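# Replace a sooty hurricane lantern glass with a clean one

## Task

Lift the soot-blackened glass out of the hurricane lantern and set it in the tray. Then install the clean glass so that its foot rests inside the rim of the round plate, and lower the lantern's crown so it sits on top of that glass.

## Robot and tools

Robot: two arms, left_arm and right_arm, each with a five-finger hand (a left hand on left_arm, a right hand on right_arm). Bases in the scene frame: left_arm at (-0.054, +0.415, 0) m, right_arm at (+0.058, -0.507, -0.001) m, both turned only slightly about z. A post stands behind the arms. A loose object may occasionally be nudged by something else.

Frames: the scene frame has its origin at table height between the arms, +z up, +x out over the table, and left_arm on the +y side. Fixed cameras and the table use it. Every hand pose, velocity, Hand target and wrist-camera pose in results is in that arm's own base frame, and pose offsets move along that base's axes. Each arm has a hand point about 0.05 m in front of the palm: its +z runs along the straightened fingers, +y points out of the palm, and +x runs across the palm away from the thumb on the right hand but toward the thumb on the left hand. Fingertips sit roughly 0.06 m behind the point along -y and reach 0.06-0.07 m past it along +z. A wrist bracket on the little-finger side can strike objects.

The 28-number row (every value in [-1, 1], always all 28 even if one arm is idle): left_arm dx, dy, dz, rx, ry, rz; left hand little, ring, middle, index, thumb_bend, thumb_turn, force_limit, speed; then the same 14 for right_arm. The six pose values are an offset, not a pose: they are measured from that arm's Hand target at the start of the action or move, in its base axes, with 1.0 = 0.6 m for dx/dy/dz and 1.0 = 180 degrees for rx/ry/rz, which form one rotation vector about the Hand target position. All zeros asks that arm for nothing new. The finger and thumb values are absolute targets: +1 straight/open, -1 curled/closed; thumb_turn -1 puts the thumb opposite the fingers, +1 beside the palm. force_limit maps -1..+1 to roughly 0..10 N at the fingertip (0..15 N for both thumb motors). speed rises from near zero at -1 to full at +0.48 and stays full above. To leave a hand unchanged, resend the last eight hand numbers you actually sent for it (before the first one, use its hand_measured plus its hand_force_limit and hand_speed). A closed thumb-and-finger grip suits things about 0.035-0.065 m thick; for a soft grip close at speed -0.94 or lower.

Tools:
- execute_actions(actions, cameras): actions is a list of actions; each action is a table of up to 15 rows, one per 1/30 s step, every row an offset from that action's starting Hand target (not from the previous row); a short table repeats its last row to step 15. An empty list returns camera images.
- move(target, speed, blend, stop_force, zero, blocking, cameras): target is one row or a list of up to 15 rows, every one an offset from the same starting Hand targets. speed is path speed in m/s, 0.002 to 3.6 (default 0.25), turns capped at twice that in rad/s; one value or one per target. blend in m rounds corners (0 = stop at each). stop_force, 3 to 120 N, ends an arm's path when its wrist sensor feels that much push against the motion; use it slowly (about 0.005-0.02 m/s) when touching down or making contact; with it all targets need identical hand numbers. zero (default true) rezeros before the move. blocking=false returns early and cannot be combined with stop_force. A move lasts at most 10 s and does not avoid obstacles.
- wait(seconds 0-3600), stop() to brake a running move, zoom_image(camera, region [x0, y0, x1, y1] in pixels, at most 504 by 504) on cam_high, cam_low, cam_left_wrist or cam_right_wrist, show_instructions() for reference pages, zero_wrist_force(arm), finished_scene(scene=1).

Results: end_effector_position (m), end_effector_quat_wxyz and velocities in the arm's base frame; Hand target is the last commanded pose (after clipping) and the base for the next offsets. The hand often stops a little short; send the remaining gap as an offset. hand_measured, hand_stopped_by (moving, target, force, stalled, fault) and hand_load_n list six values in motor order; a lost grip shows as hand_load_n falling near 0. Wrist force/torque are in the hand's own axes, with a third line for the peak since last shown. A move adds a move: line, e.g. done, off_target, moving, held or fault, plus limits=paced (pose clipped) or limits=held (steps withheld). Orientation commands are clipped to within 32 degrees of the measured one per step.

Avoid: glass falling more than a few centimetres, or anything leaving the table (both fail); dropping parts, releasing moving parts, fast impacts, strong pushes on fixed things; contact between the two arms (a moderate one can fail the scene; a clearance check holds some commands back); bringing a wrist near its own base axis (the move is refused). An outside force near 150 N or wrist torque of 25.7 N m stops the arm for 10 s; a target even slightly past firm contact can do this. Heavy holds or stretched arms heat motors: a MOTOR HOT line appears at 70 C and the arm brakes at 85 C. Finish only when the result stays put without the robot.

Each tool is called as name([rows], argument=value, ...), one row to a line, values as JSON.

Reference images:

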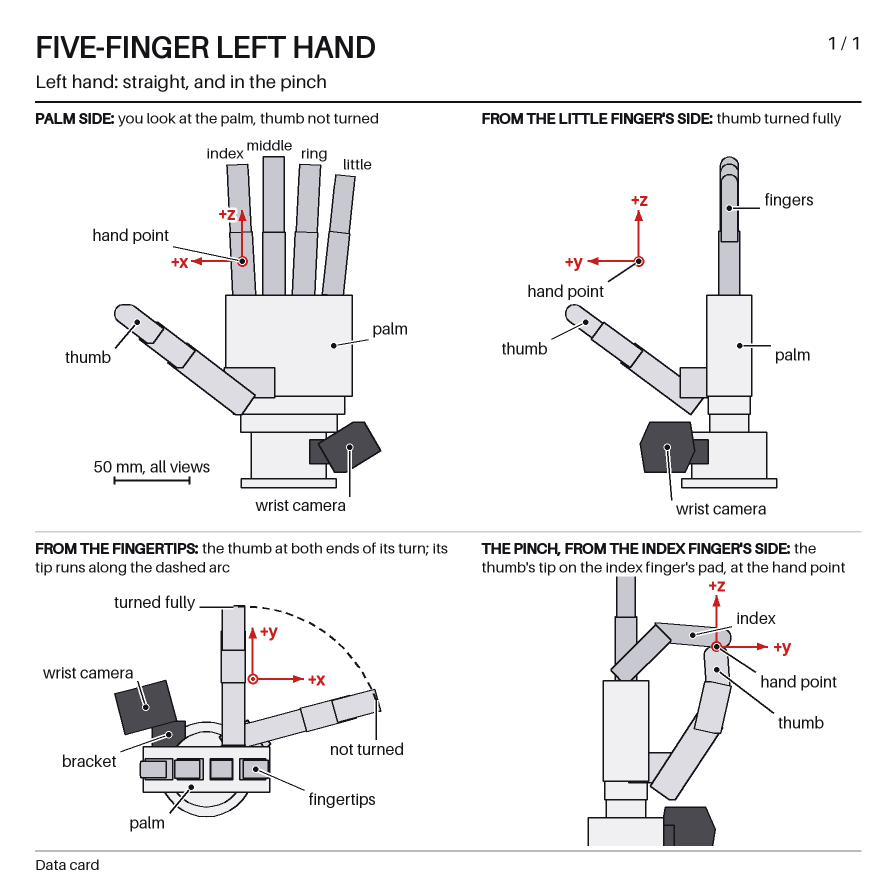

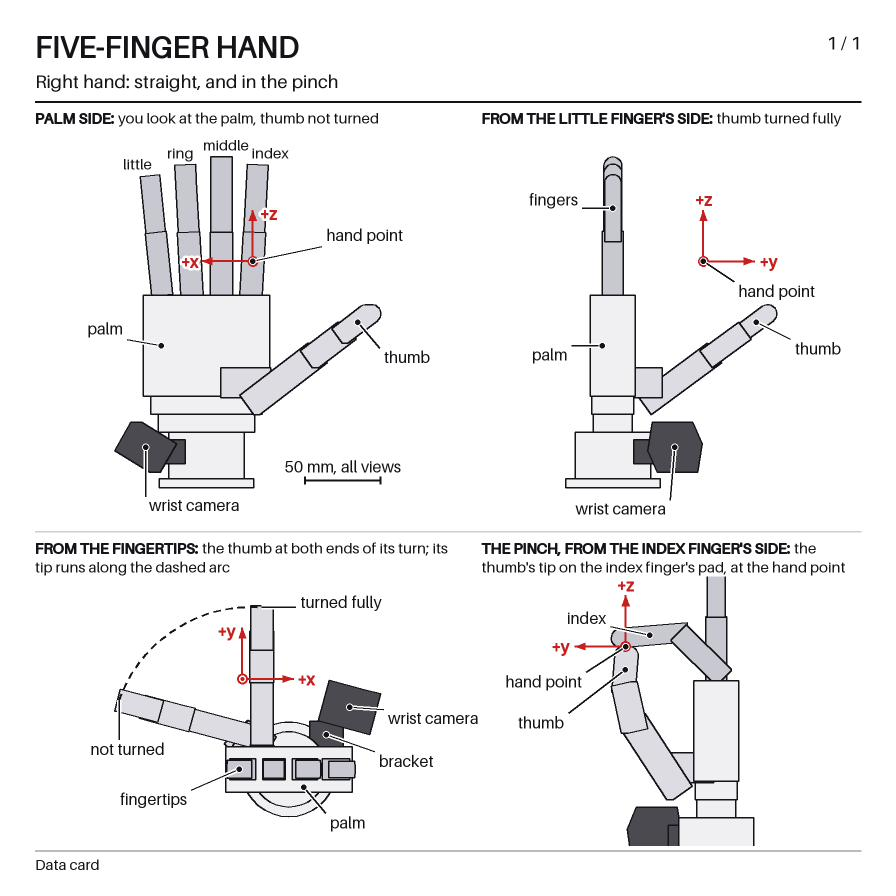

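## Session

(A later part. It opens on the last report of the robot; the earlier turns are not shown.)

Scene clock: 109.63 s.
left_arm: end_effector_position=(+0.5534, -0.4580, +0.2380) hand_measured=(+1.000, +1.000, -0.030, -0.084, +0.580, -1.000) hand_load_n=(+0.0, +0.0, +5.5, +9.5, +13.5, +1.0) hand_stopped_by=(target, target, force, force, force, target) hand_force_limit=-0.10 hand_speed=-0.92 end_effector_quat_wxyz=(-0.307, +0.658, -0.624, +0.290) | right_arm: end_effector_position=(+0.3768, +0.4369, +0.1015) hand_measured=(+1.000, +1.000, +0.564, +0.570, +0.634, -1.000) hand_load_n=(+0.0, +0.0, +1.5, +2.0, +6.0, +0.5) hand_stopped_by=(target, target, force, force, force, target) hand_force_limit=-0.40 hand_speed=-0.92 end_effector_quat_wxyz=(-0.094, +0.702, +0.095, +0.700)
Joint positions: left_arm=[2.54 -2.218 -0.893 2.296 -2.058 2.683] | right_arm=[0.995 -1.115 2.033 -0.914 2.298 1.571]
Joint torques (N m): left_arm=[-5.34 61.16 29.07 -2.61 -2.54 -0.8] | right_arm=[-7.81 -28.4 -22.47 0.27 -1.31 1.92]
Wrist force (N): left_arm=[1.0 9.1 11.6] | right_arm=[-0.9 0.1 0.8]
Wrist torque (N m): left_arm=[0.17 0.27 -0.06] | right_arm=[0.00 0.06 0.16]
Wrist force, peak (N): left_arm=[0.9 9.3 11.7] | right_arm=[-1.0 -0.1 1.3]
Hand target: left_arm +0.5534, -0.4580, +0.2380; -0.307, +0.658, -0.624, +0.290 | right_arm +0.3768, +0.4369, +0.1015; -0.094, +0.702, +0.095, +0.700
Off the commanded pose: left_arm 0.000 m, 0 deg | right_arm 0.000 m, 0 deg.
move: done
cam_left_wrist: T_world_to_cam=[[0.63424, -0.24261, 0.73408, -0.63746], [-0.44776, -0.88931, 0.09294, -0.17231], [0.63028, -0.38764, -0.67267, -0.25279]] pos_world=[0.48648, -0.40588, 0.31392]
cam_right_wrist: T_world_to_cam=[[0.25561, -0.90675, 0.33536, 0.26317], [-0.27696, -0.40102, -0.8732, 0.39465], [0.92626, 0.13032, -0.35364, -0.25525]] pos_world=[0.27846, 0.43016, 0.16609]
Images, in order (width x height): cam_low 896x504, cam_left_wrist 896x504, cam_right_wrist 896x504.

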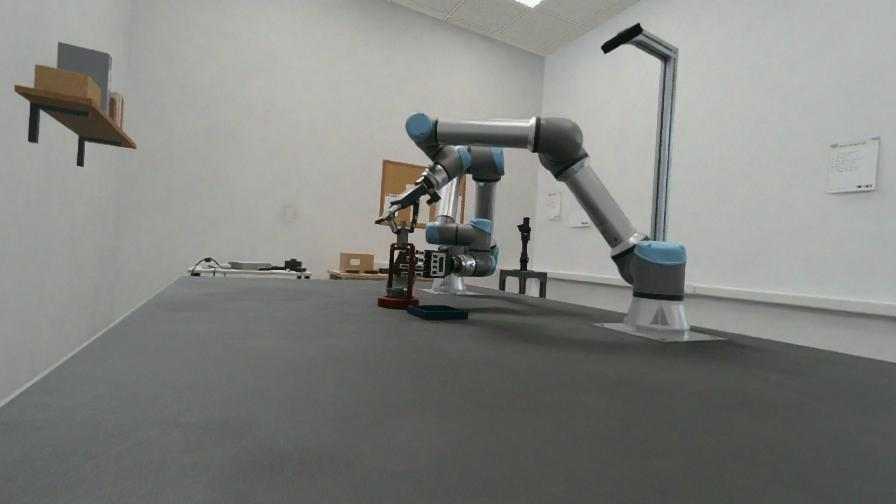

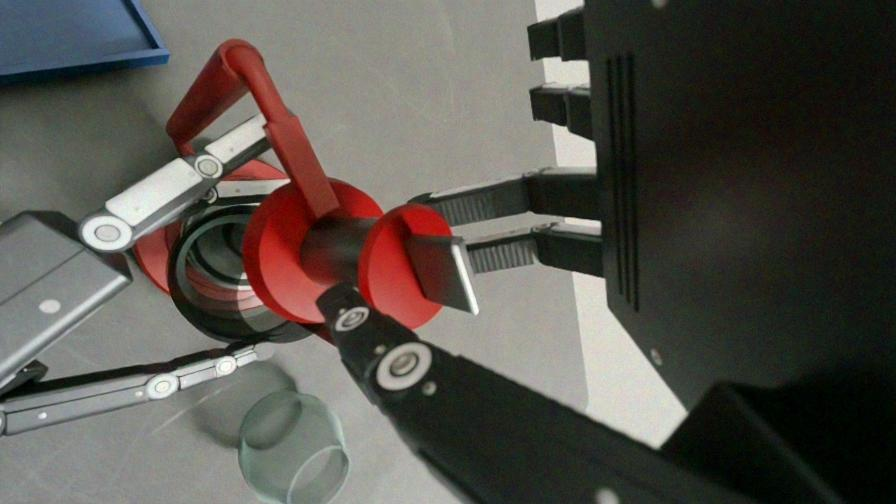

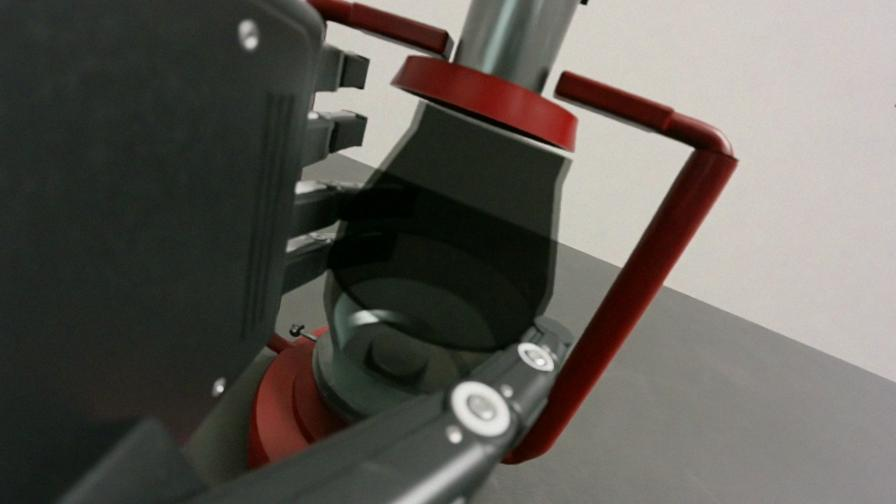

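move(target=[0, 0, 0, 0, 0, 0, 1, 1, -0.4, -0.4, 0.1, -1, -0.1, -0.92, -0.161, -0.0431, 0, 0, 0, 0, 1, 1, 0.0, 0.0, 0.2, -1, -0.4, -0.92], speed=0.06, cameras=["all"])

zoom_image(camera="cam_low", region=[375, 220, 515, 340])

zoom_image(camera="cam_high", region=[270, 180, 450, 390])

Scene clock: 111.80 s.
left_arm: end_effector_position=(+0.5534, -0.4580, +0.2380) hand_measured=(+1.000, +1.000, -0.030, -0.084, +0.580, -1.000) hand_load_n=(+0.0, +0.0, +5.0, +9.5, +13.5, +1.0) hand_stopped_by=(target, target, force, force, force, target) hand_force_limit=-0.10 hand_speed=-0.92 end_effector_quat_wxyz=(-0.307, +0.658, -0.624, +0.290) | right_arm: end_effector_position=(+0.2802, +0.4111, +0.1016) hand_measured=(+1.000, +1.000, +0.564, +0.570, +0.634, -1.000) hand_load_n=(+0.0, +0.0, +1.5, +2.0, +6.0, +1.0) hand_stopped_by=(target, target, force, force, force, target) hand_force_limit=-0.40 hand_speed=-0.92 end_effector_quat_wxyz=(-0.094, +0.702, +0.095, +0.700)
Joint positions: left_arm=[2.54 -2.218 -0.893 2.296 -2.058 2.683] | right_arm=[1.177 -1.185 2.156 -0.966 2.48 1.573]
Joint torques (N m): left_arm=[-5.32 60.59 29.15 -2.62 -2.48 -0.8] | right_arm=[-7.5 -24.56 -20.99 0.51 -1.48 1.7]
Wrist force (N): left_arm=[0.9 9.2 11.5] | right_arm=[-0.6 0.3 1.3]
Wrist torque (N m): left_arm=[0.21 0.28 -0.07] | right_arm=[0.00 0.00 0.04]
Wrist force, peak (N): left_arm=[1.1 9.3 11.7] | right_arm=[-0.9 0.5 1.7]
Hand target: left_arm +0.5534, -0.4580, +0.2380; -0.307, +0.658, -0.624, +0.290 | right_arm +0.2802, +0.4111, +0.1015; -0.094, +0.702, +0.095, +0.700
Off the commanded pose: left_arm 0.000 m, 0 deg | right_arm 0.000 m, 0 deg.
move: done
cam_left_wrist: T_world_to_cam=[[0.63424, -0.24261, 0.73408, -0.63746], [-0.44776, -0.88931, 0.09294, -0.17231], [0.63028, -0.38764, -0.67267, -0.25279]] pos_world=[0.48648, -0.40588, 0.31392]
cam_right_wrist: T_world_to_cam=[[0.25563, -0.90679, 0.33523, 0.26441], [-0.27687, -0.4009, -0.87328, 0.35746], [0.92628, 0.13042, -0.35354, -0.16246]] pos_world=[0.18186, 0.40426, 0.16609]

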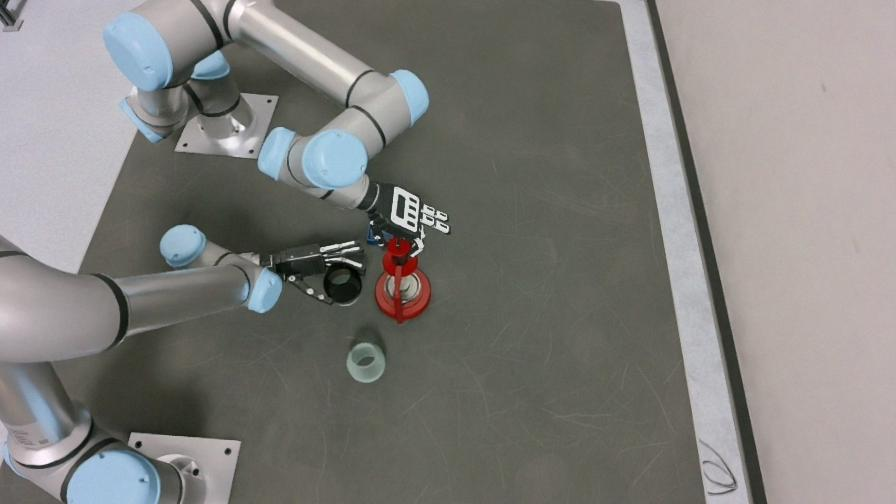

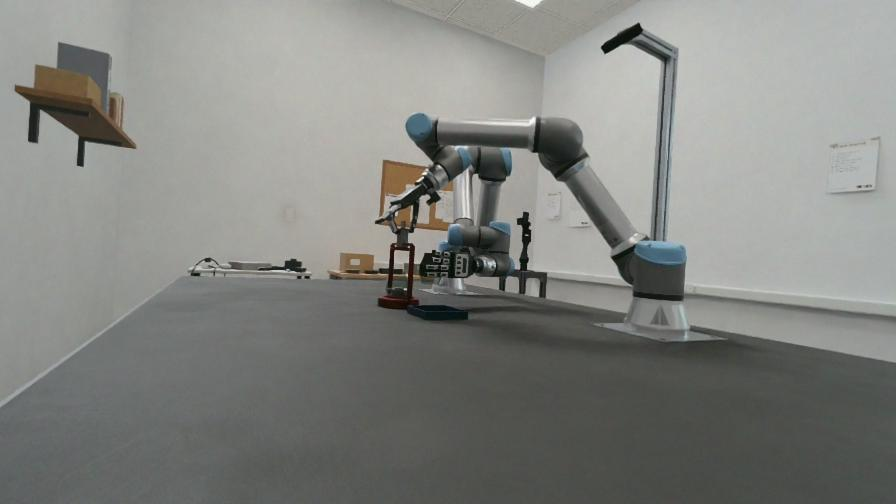

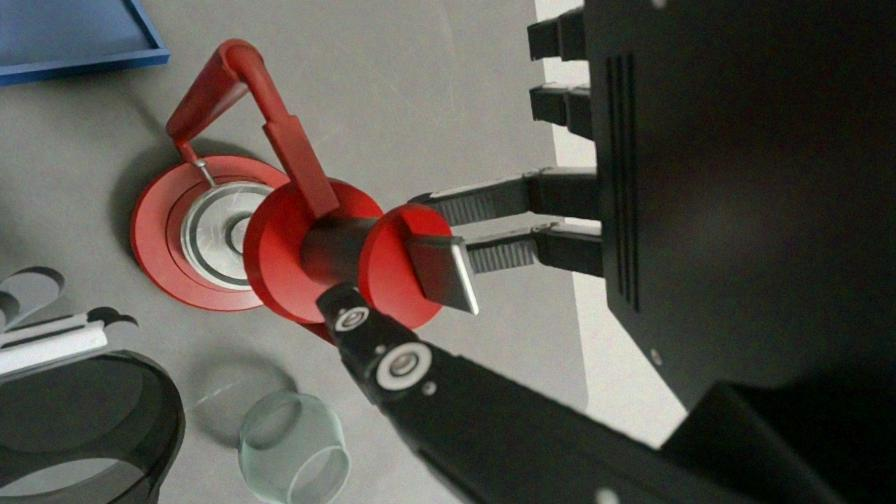

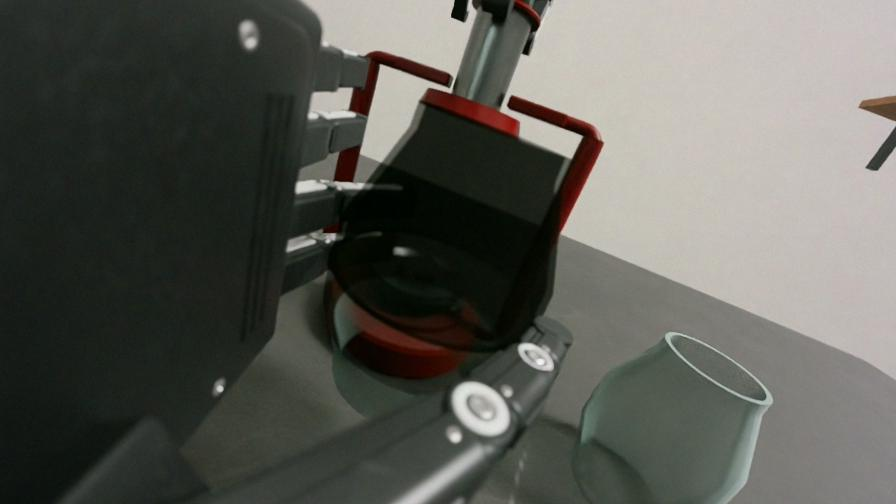

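Scaled by 3.600 from the camera's image (finer frame: 1280x720).

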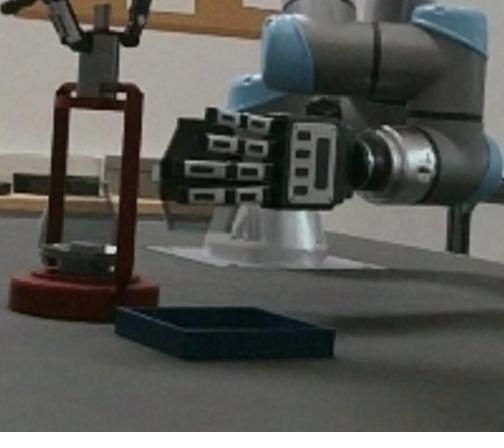

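Scaled by 2.400 from the camera's image (finer frame: 1280x720).

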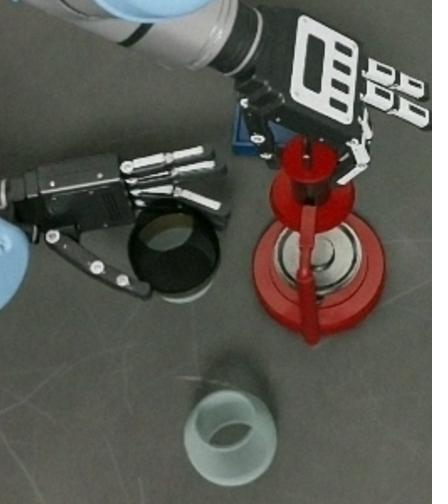

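move(target=[0, 0, 0, 0, 0, 0, 1, 1, -0.4, -0.4, 0.1, -1, -0.1, -0.92, -0.0525, 0.2223, -0.0742, 0, 0, 0.1667, 1, 1, 0.0, 0.0, 0.2, -1, -0.4, -0.92], speed=0.12, cameras=["all"])

zoom_image(camera="cam_low", region=[375, 220, 515, 340])

zoom_image(camera="cam_high", region=[270, 180, 450, 390])

Scene clock: 115.70 s.
left_arm: end_effector_position=(+0.5534, -0.4580, +0.2380) hand_measured=(+1.000, +1.000, -0.030, -0.084, +0.580, -1.000) hand_load_n=(+0.0, +0.0, +5.0, +9.5, +13.5, +1.0) hand_stopped_by=(target, target, force, force, force, target) hand_force_limit=-0.10 hand_speed=-0.92 end_effector_quat_wxyz=(-0.307, +0.658, -0.624, +0.290) | right_arm: end_effector_position=(+0.2488, +0.5444, +0.0570) hand_measured=(+1.000, +1.000, +0.564, +0.570, +0.634, -1.000) hand_load_n=(+0.0, +0.0, +1.5, +2.0, +6.0, +0.5) hand_stopped_by=(target, target, force, force, force, target) hand_force_limit=-0.40 hand_speed=-0.92 end_effector_quat_wxyz=(-0.272, +0.653, +0.273, +0.652)
Joint positions: left_arm=[2.54 -2.218 -0.893 2.296 -2.058 2.683] | right_arm=[1.166 -1.068 2.153 -1.082 1.946 1.57]
Joint torques (N m): left_arm=[-5.08 59.7 29.16 -2.65 -2.46 -0.77] | right_arm=[8.81 -40.59 -5.24 -0.06 -0.71 -3.01]
Wrist force (N): left_arm=[1.1 9.2 11.5] | right_arm=[-0.6 0.3 1.3]
Wrist torque (N m): left_arm=[0.20 0.24 -0.05] | right_arm=[-0.01 -0.03 0.20]
Wrist force, peak (N): left_arm=[1.1 9.2 11.8] | right_arm=[-1.3 -0.5 1.5]
Hand target: left_arm +0.5534, -0.4580, +0.2380; -0.307, +0.658, -0.624, +0.290 | right_arm +0.2487, +0.5445, +0.0570; -0.272, +0.653, +0.274, +0.652
Off the commanded pose: left_arm 0.000 m, 0 deg | right_arm 0.000 m, 0 deg.
move: done
cam_left_wrist: T_world_to_cam=[[0.63424, -0.24261, 0.73408, -0.63746], [-0.44776, -0.88931, 0.09294, -0.17231], [0.63028, -0.38764, -0.67267, -0.25279]] pos_world=[0.48648, -0.40588, 0.31392]
cam_right_wrist: T_world_to_cam=[[0.67456, -0.65766, 0.33534, 0.16838], [-0.03947, -0.48574, -0.87321, 0.35048], [0.73716, 0.5758, -0.35362, -0.36195]] pos_world=[0.16707, 0.48939, 0.12159]

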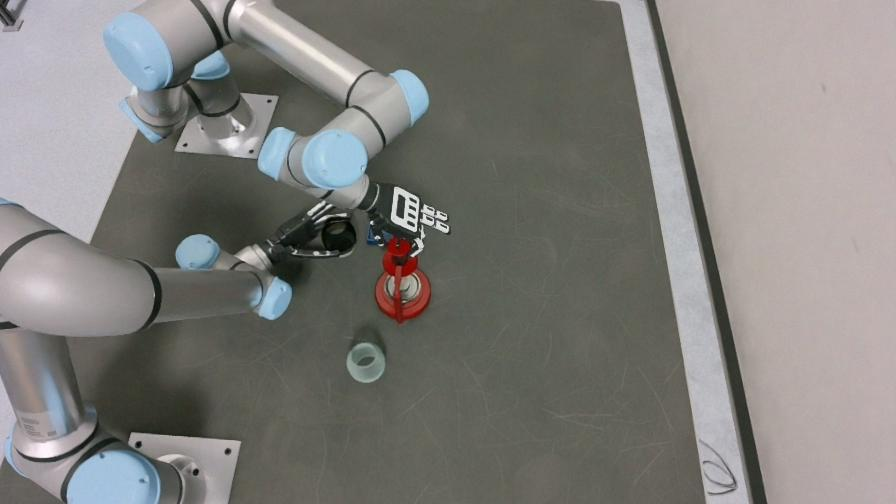

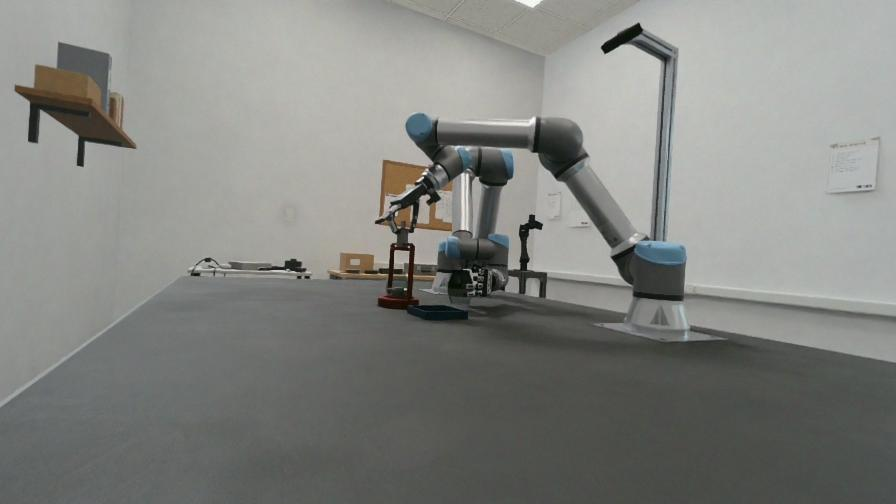

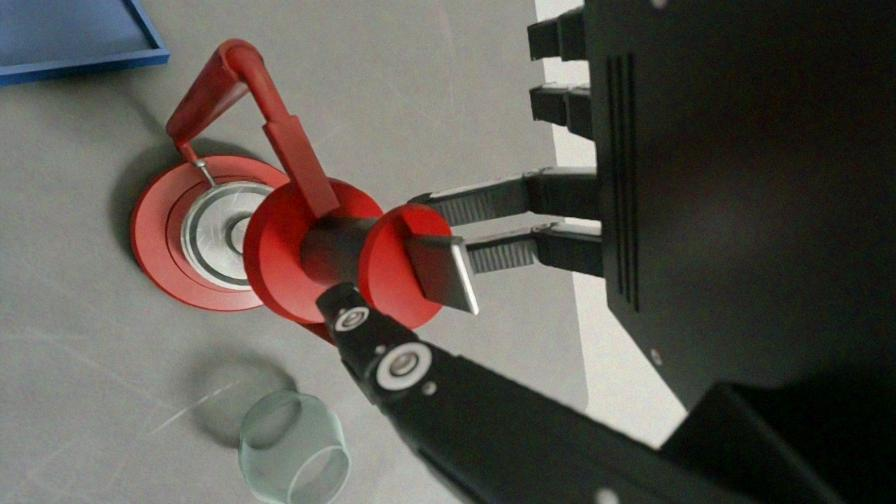

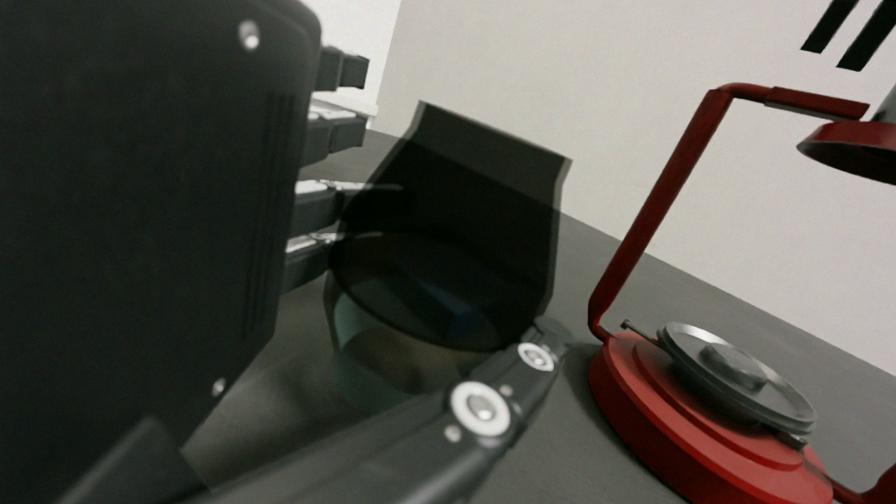

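Scaled by 3.600 from the camera's image (finer frame: 1280x720).

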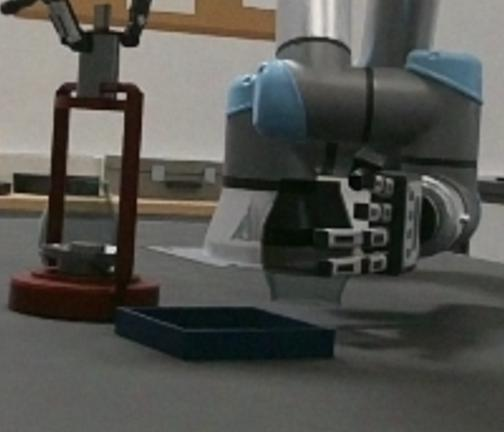

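Scaled by 2.400 from the camera's image (finer frame: 1280x720).

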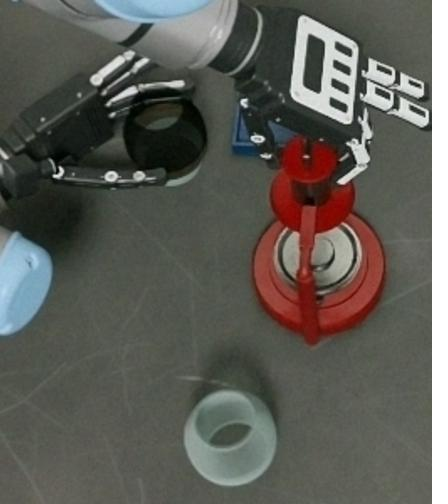

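move(target=[0, 0, 0, 0, 0, 0, 1, 1, -0.4, -0.4, 0.1, -1, -0.1, -0.92, 0, 0, -0.0167, 0, 0, 0, 1, 1, 0.0, 0.0, 0.2, -1, -0.4, -0.92], speed=0.03, cameras=[])

move(target=[0, 0, 0, 0, 0, 0, 1, 1, -0.4, -0.4, 0.1, -1, -0.1, -0.92, 0, 0, -0.03, 0, 0, 0, 1, 1, 0.0, 0.0, 0.2, -1, -0.4, -0.92], speed=0.006, stop_force=3, cameras=["cam_low", "cam_right_wrist"])

zoom_image(camera="cam_low", region=[375, 220, 515, 340])

Scene clock: 116.80 s.
left_arm: end_effector_position=(+0.5534, -0.4580, +0.2380) hand_measured=(+1.000, +1.000, -0.030, -0.084, +0.580, -1.000) hand_load_n=(+0.0, +0.0, +5.0, +9.5, +13.5, +1.0) hand_stopped_by=(target, target, force, force, force, target) hand_force_limit=-0.10 hand_speed=-0.92 end_effector_quat_wxyz=(-0.307, +0.658, -0.624, +0.290) | right_arm: end_effector_position=(+0.2487, +0.5445, +0.0469) hand_measured=(+1.000, +1.000, +0.564, +0.570, +0.634, -1.000) hand_load_n=(+0.0, +0.0, +1.5, +2.0, +6.0, +1.0) hand_stopped_by=(target, target, force, force, force, target) hand_force_limit=-0.40 hand_speed=-0.92 end_effector_quat_wxyz=(-0.272, +0.653, +0.274, +0.652) end_effector_velocity=(+0.000, -0.001, +0.001) end_effector_angular_velocity=(-0.004, +0.001, +0.000)
Joint positions: left_arm=[2.54 -2.218 -0.893 2.296 -2.058 2.683] | right_arm=[1.166 -1.043 2.154 -1.109 1.945 1.57]
Joint velocities: left_arm=[within noise] | right_arm=[0 -0.005 0 0.008 0 0]
Joint torques (N m): left_arm=[-5.26 59.7 29.16 -2.69 -2.52 -0.89] | right_arm=[8.55 -42.93 -8.02 0.04 -1.09 -1.53]
Wrist force (N): left_arm=[1.1 9.2 11.5] | right_arm=[-0.6 0.1 1.3]
Wrist torque (N m): left_arm=[0.20 0.24 -0.05] | right_arm=[-0.03 -0.01 0.19]
Wrist force, peak (N): left_arm=[1.1 9.3 11.6] | right_arm=[-1.1 0.1 1.4]
Hand target: left_arm +0.5534, -0.4580, +0.2380; -0.307, +0.658, -0.624, +0.290 | right_arm +0.2487, +0.5445, +0.0470; -0.272, +0.653, +0.274, +0.652
Off the commanded pose: left_arm 0.000 m, 0 deg | right_arm 0.000 m, 0 deg.
move: done

Scene clock: 119.50 s.
left_arm: end_effector_position=(+0.5534, -0.4580, +0.2380) hand_measured=(+1.000, +1.000, -0.030, -0.084, +0.580, -1.000) hand_load_n=(+0.0, +0.0, +5.0, +9.5, +13.5, +1.0) hand_stopped_by=(target, target, force, force, force, target) hand_force_limit=-0.10 hand_speed=-0.92 end_effector_quat_wxyz=(-0.307, +0.658, -0.624, +0.290) | right_arm: end_effector_position=(+0.2487, +0.5445, +0.0358) hand_measured=(+1.000, +1.000, +0.564, +0.570, +0.634, -1.000) hand_load_n=(+0.0, +0.0, +2.5, +1.0, +6.0, +0.0) hand_stopped_by=(target, target, force, force, force, target) hand_force_limit=-0.40 hand_speed=-0.92 end_effector_quat_wxyz=(-0.272, +0.653, +0.274, +0.652)
Joint positions: left_arm=[2.54 -2.218 -0.893 2.296 -2.058 2.683] | right_arm=[1.166 -1.014 2.155 -1.138 1.945 1.57]
Joint torques (N m): left_arm=[-5.67 59.16 28.85 -2.62 -2.49 -0.87] | right_arm=[7.34 -41.77 -5.25 -0.97 0.04 0.19]
Wrist force (N): left_arm=[0.9 9.3 11.3] | right_arm=[0.5 0.5 1.2]
Wrist torque (N m): left_arm=[0.23 0.27 -0.07] | right_arm=[-0.01 -0.02 0.16]
Wrist force, peak (N): left_arm=[0.9 9.4 11.6] | right_arm=[4.7 -0.4 0.6]
Hand target: left_arm +0.5534, -0.4580, +0.2380; -0.307, +0.658, -0.624, +0.290 | right_arm +0.2487, +0.5445, +0.0358; -0.272, +0.653, +0.274, +0.652 (not the last commanded pose)
Off the commanded pose: left_arm 0.000 m, 0 deg | right_arm 0.007 m, 0 deg.
move: contact (right_arm)
cam_right_wrist: T_world_to_cam=[[0.67486, -0.65733, 0.33538, 0.17534], [-0.03924, -0.48579, -0.87319, 0.33195], [0.7369, 0.57612, -0.35364, -0.36949]] pos_world=[0.16697, 0.48939, 0.10039]

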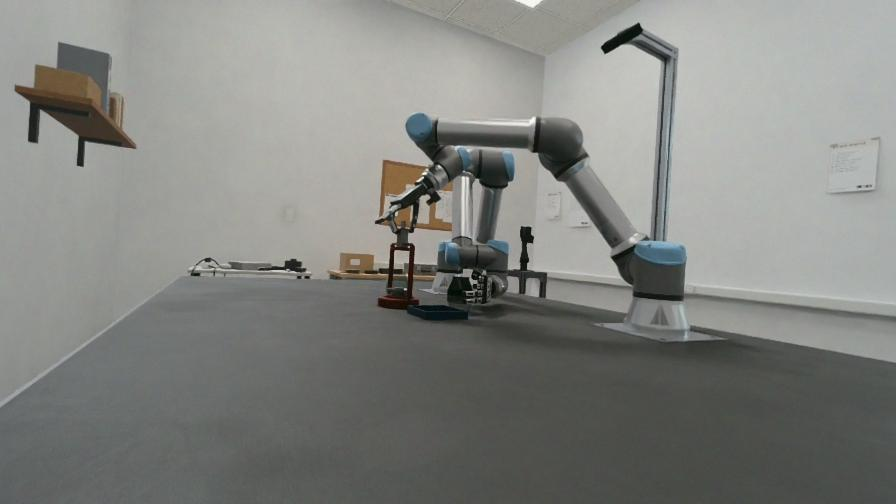

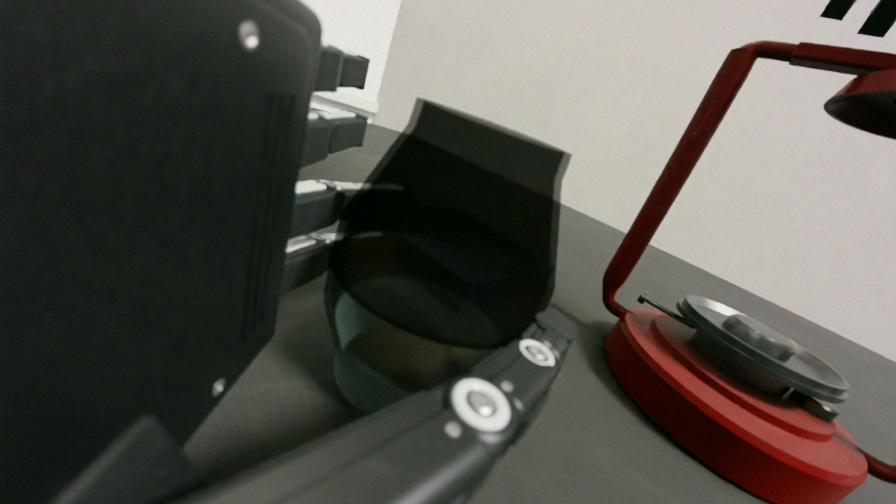

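Scaled by 3.600 from the camera's image (finer frame: 1280x720).

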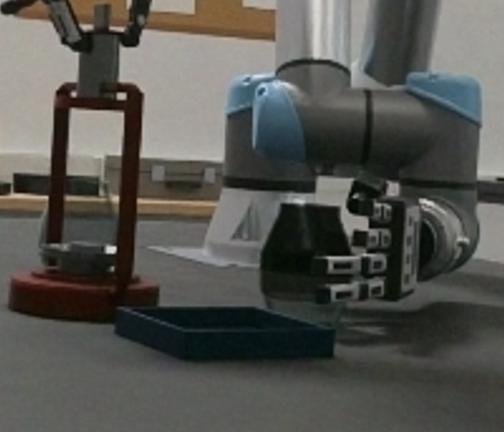

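move([
  [0, 0, 0, 0, 0, 0, 1, 1, -0.4, -0.4, 0.1, -1, -0.1, -0.92, 0, 0, 0, 0, 0, 0, 1, 1, 0.72, 0.72, 0.8, -1, -0.4, -0.8],
  [0, 0, 0, 0, 0, 0, 1, 1, -0.4, -0.4, 0.1, -1, -0.1, -0.92, 0, 0, 0.02, 0, 0, 0, 1, 1, 0.72, 0.72, 0.8, -1, -0.4, -0.8],
], speed=0.03, cameras=["cam_low", "cam_right_wrist", "cam_high"])

zoom_image(camera="cam_low", region=[375, 220, 515, 340])

zoom_image(camera="cam_high", region=[270, 180, 450, 390])

Scene clock: 121.50 s.
left_arm: end_effector_position=(+0.5534, -0.4580, +0.2380) hand_measured=(+1.000, +1.000, -0.030, -0.084, +0.580, -1.000) hand_load_n=(+0.0, +0.0, +5.0, +9.5, +13.5, +1.0) hand_stopped_by=(target, target, force, force, force, target) hand_force_limit=-0.10 hand_speed=-0.92 end_effector_quat_wxyz=(-0.307, +0.658, -0.624, +0.290) | right_arm: end_effector_position=(+0.2487, +0.5445, +0.0479) hand_measured=(+1.000, +1.000, +0.720, +0.720, +0.800, -1.000) hand_load_n=(+0.0, +0.0, +0.0, +0.0, +0.0, +0.0) hand_stopped_by=(target, target, target, target, target, target) hand_force_limit=-0.40 hand_speed=-0.80 end_effector_quat_wxyz=(-0.272, +0.653, +0.274, +0.652) end_effector_velocity=(+0.000, +0.001, -0.001) end_effector_angular_velocity=(+0.003, -0.001, +0.001)
Joint positions: left_arm=[2.54 -2.218 -0.893 2.296 -2.058 2.683] | right_arm=[1.166 -1.045 2.154 -1.106 1.945 1.57]
Joint velocities: left_arm=[within noise] | right_arm=[0.001 0.004 0 -0.008 0 0]
Joint torques (N m): left_arm=[-5.87 59.2 29.44 -2.65 -2.55 -0.81] | right_arm=[7.42 -27.16 -17.38 -2.35 -0.08 -0.84]
Wrist force (N): left_arm=[1.1 9.3 11.5] | right_arm=[0.5 0.0 1.3]
Wrist torque (N m): left_arm=[0.22 0.25 -0.06] | right_arm=[-0.05 -0.02 0.19]
Wrist force, peak (N): left_arm=[1.1 9.4 11.6] | right_arm=[0.7 0.0 1.4]
Hand target: left_arm +0.5534, -0.4580, +0.2380; -0.307, +0.658, -0.624, +0.290 | right_arm +0.2487, +0.5445, +0.0478; -0.272, +0.653, +0.274, +0.652
Off the commanded pose: left_arm 0.000 m, 0 deg | right_arm 0.000 m, 0 deg.
move: done
cam_right_wrist: T_world_to_cam=[[0.67486, -0.65733, 0.33538, 0.17129], [-0.03924, -0.48579, -0.87319, 0.34252], [0.7369, 0.57612, -0.35364, -0.36521]] pos_world=[0.16697, 0.48939, 0.11249]
Images, in order (width x height): cam_high 896x504, cam_low 896x504, cam_right_wrist 896x504.

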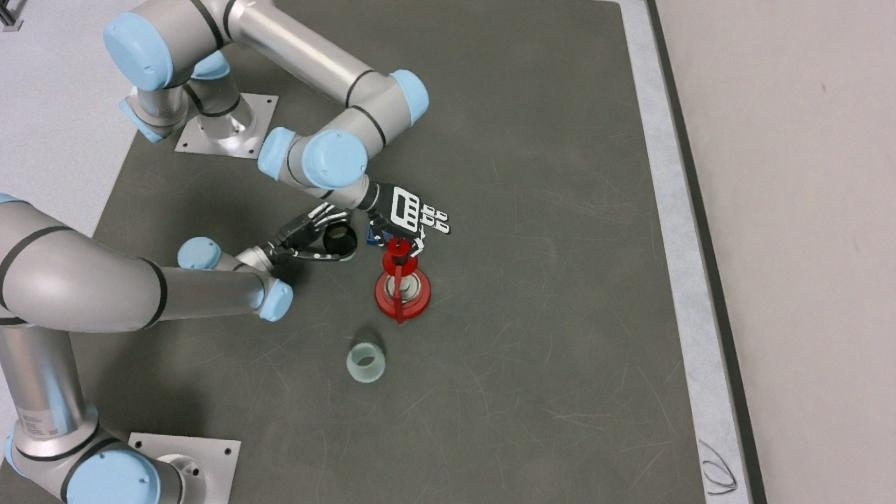

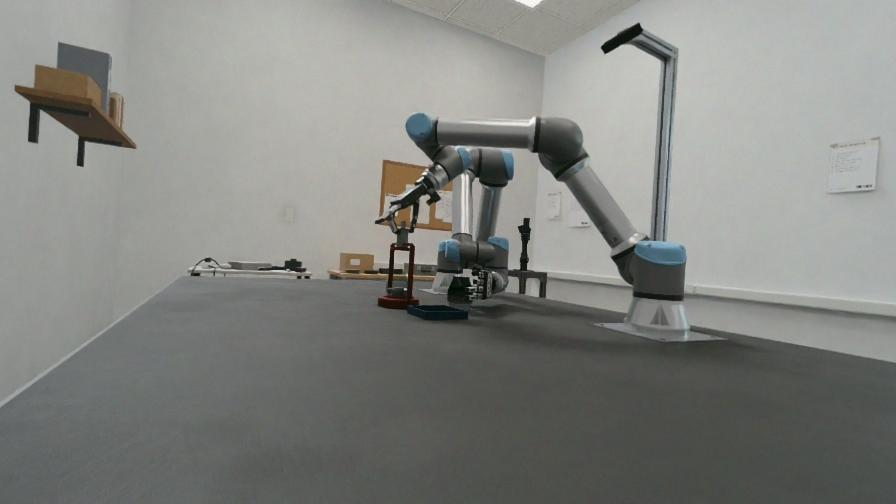

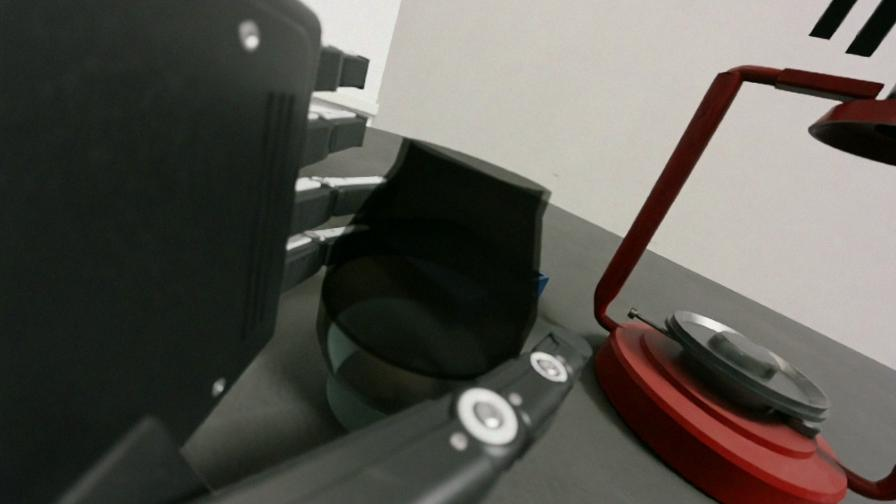

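Scaled by 3.600 from the camera's image (finer frame: 1280x720).

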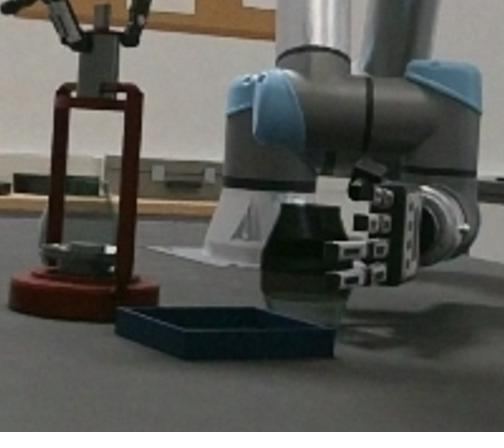

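Scaled by 2.400 from the camera's image (finer frame: 1280x720).

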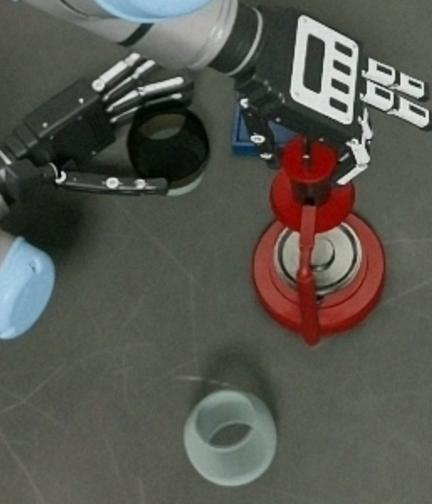

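move(target=[0, 0, 0, 0, 0, 0, 1, 1, -0.4, -0.4, 0.1, -1, -0.1, -0.92, 0, 0, 0, 0, 0, 0, 1, 1, 0.1, 0.1, 0.3, -1, -0.75, -0.92], cameras=[])

move(target=[0, 0, 0, 0, 0, 0, 1, 1, -0.4, -0.4, 0.1, -1, -0.1, -0.92, 0, 0, 0, 0, 0, 0, 1, 1, 0.0, 0.0, 0.2, -1, -0.4, -0.92], cameras=["cam_low", "cam_right_wrist", "cam_high"])

zoom_image(camera="cam_low", region=[375, 220, 515, 340])

Scene clock: 123.07 s.
left_arm: end_effector_position=(+0.5534, -0.4580, +0.2380) hand_measured=(+1.000, +1.000, -0.030, -0.084, +0.580, -1.000) hand_load_n=(+0.0, -0.5, +5.5, +9.5, +13.5, +1.0) hand_stopped_by=(target, target, force, force, force, target) hand_force_limit=-0.10 hand_speed=-0.92 end_effector_quat_wxyz=(-0.307, +0.658, -0.624, +0.290) | right_arm: end_effector_position=(+0.2487, +0.5445, +0.0478) hand_measured=(+1.000, +1.000, +0.482, +0.512, +0.694, -1.000) hand_load_n=(+0.0, +0.0, +1.5, +0.5, +3.0, +0.0) hand_stopped_by=(target, target, force, force, force, target) hand_force_limit=-0.75 hand_speed=-0.92 end_effector_quat_wxyz=(-0.272, +0.653, +0.274, +0.652)
Joint positions: left_arm=[2.54 -2.218 -0.893 2.296 -2.058 2.683] | right_arm=[1.166 -1.045 2.154 -1.106 1.945 1.57]
Joint torques (N m): left_arm=[-4.92 58.91 29.26 -2.69 -2.43 -0.82] | right_arm=[6.8 -27.84 -8.66 -0.25 0.1 -0.81]
Wrist force (N): left_arm=[1.1 9.2 11.4] | right_arm=[0.5 -0.2 1.3]
Wrist torque (N m): left_arm=[0.21 0.24 -0.05] | right_arm=[-0.07 -0.05 0.19]
Wrist force, peak (N): left_arm=[1.3 9.3 11.7] | right_arm=[0.5 -0.2 1.6]
Hand target: left_arm +0.5534, -0.4580, +0.2380; -0.307, +0.658, -0.624, +0.290 | right_arm +0.2487, +0.5445, +0.0478; -0.272, +0.653, +0.274, +0.652
Off the commanded pose: left_arm 0.000 m, 0 deg | right_arm 0.000 m, 0 deg.
move: done

Scene clock: 123.57 s.
left_arm: end_effector_position=(+0.5534, -0.4580, +0.2380) hand_measured=(+1.000, +1.000, -0.030, -0.084, +0.580, -1.000) hand_load_n=(+0.0, +0.0, +5.0, +9.5, +13.5, +1.0) hand_stopped_by=(target, target, force, force, force, target) hand_force_limit=-0.10 hand_speed=-0.92 end_effector_quat_wxyz=(-0.307, +0.658, -0.624, +0.290) | right_arm: end_effector_position=(+0.2487, +0.5445, +0.0478) hand_measured=(+1.000, +1.000, +0.460, +0.476, +0.692, -1.000) hand_load_n=(+0.0, +0.0, +1.5, +3.5, +8.0, +0.0) hand_stopped_by=(target, target, force, force, force, target) hand_force_limit=-0.40 hand_speed=-0.92 end_effector_quat_wxyz=(-0.272, +0.653, +0.274, +0.652)
Joint positions: left_arm=[2.54 -2.218 -0.893 2.296 -2.058 2.683] | right_arm=[1.166 -1.045 2.154 -1.106 1.945 1.57]
Joint torques (N m): left_arm=[-5.14 58.89 28.69 -2.57 -2.43 -0.91] | right_arm=[7 -28.61 -7.53 0.02 0.09 -0.8]
Wrist force (N): left_arm=[1.0 9.2 11.5] | right_arm=[-0.6 0.3 1.4]
Wrist torque (N m): left_arm=[0.19 0.26 -0.06] | right_arm=[-0.02 -0.01 0.20]
Wrist force, peak (N): left_arm=[1.0 9.3 11.7] | right_arm=[-1.1 -0.1 1.2]
Hand target: left_arm +0.5534, -0.4580, +0.2380; -0.307, +0.658, -0.624, +0.290 | right_arm +0.2487, +0.5445, +0.0478; -0.272, +0.653, +0.274, +0.652
Off the commanded pose: left_arm 0.000 m, 0 deg | right_arm 0.000 m, 0 deg.
move: done
cam_right_wrist: T_world_to_cam=[[0.67486, -0.65733, 0.33538, 0.17132], [-0.03924, -0.48579, -0.87319, 0.34243], [0.7369, 0.57612, -0.35364, -0.36525]] pos_world=[0.16697, 0.48939, 0.11239]
Images, in order (width x height): cam_high 896x504, cam_low 896x504, cam_right_wrist 896x504.

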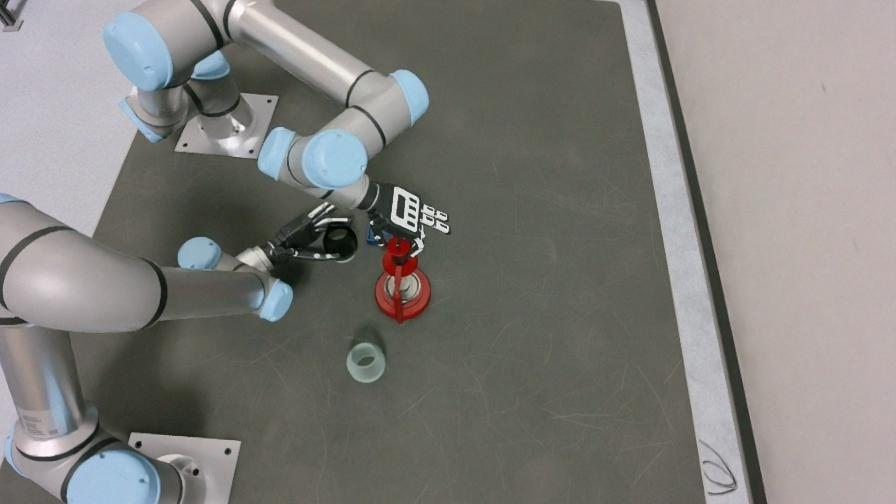

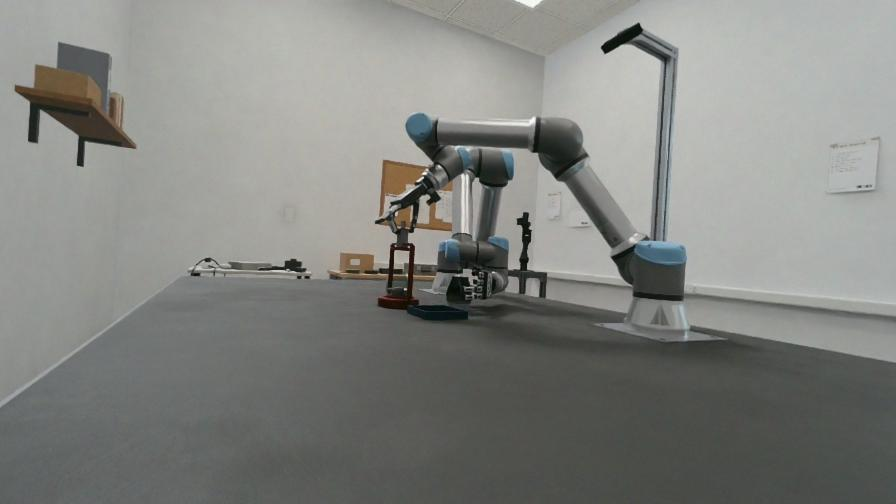

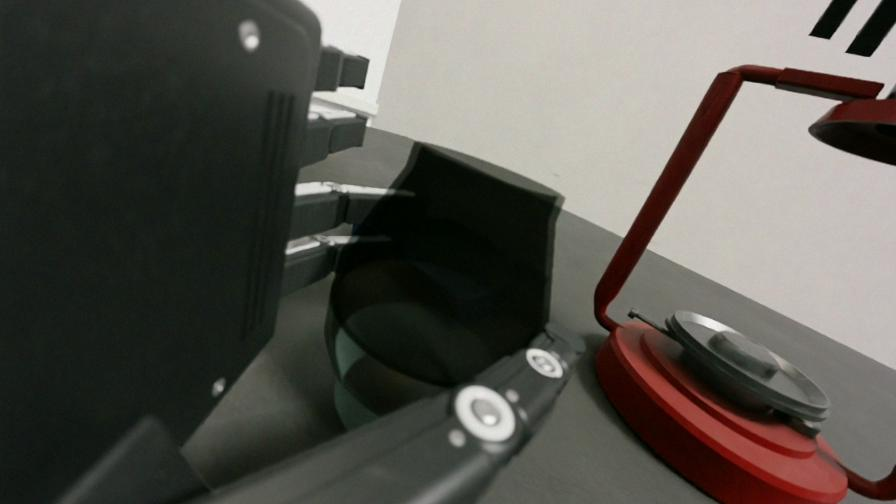

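Scaled by 3.600 from the camera's image (finer frame: 1280x720).

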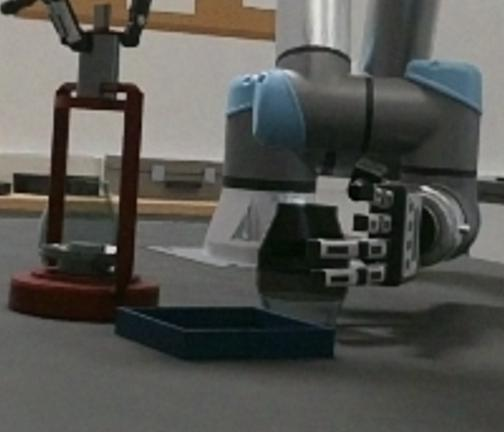

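zoom_image(camera="cam_high", region=[290, 190, 370, 280])

Scaled by 5.600 from the camera's image (finer frame: 1280x720).

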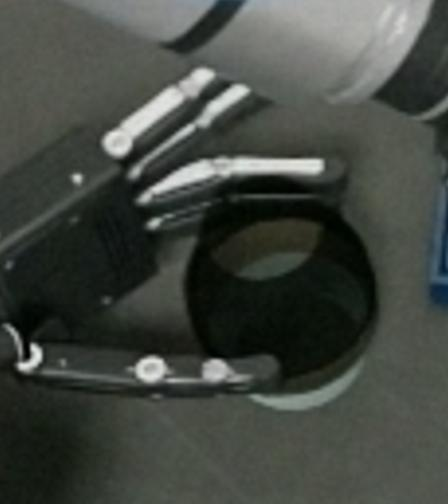

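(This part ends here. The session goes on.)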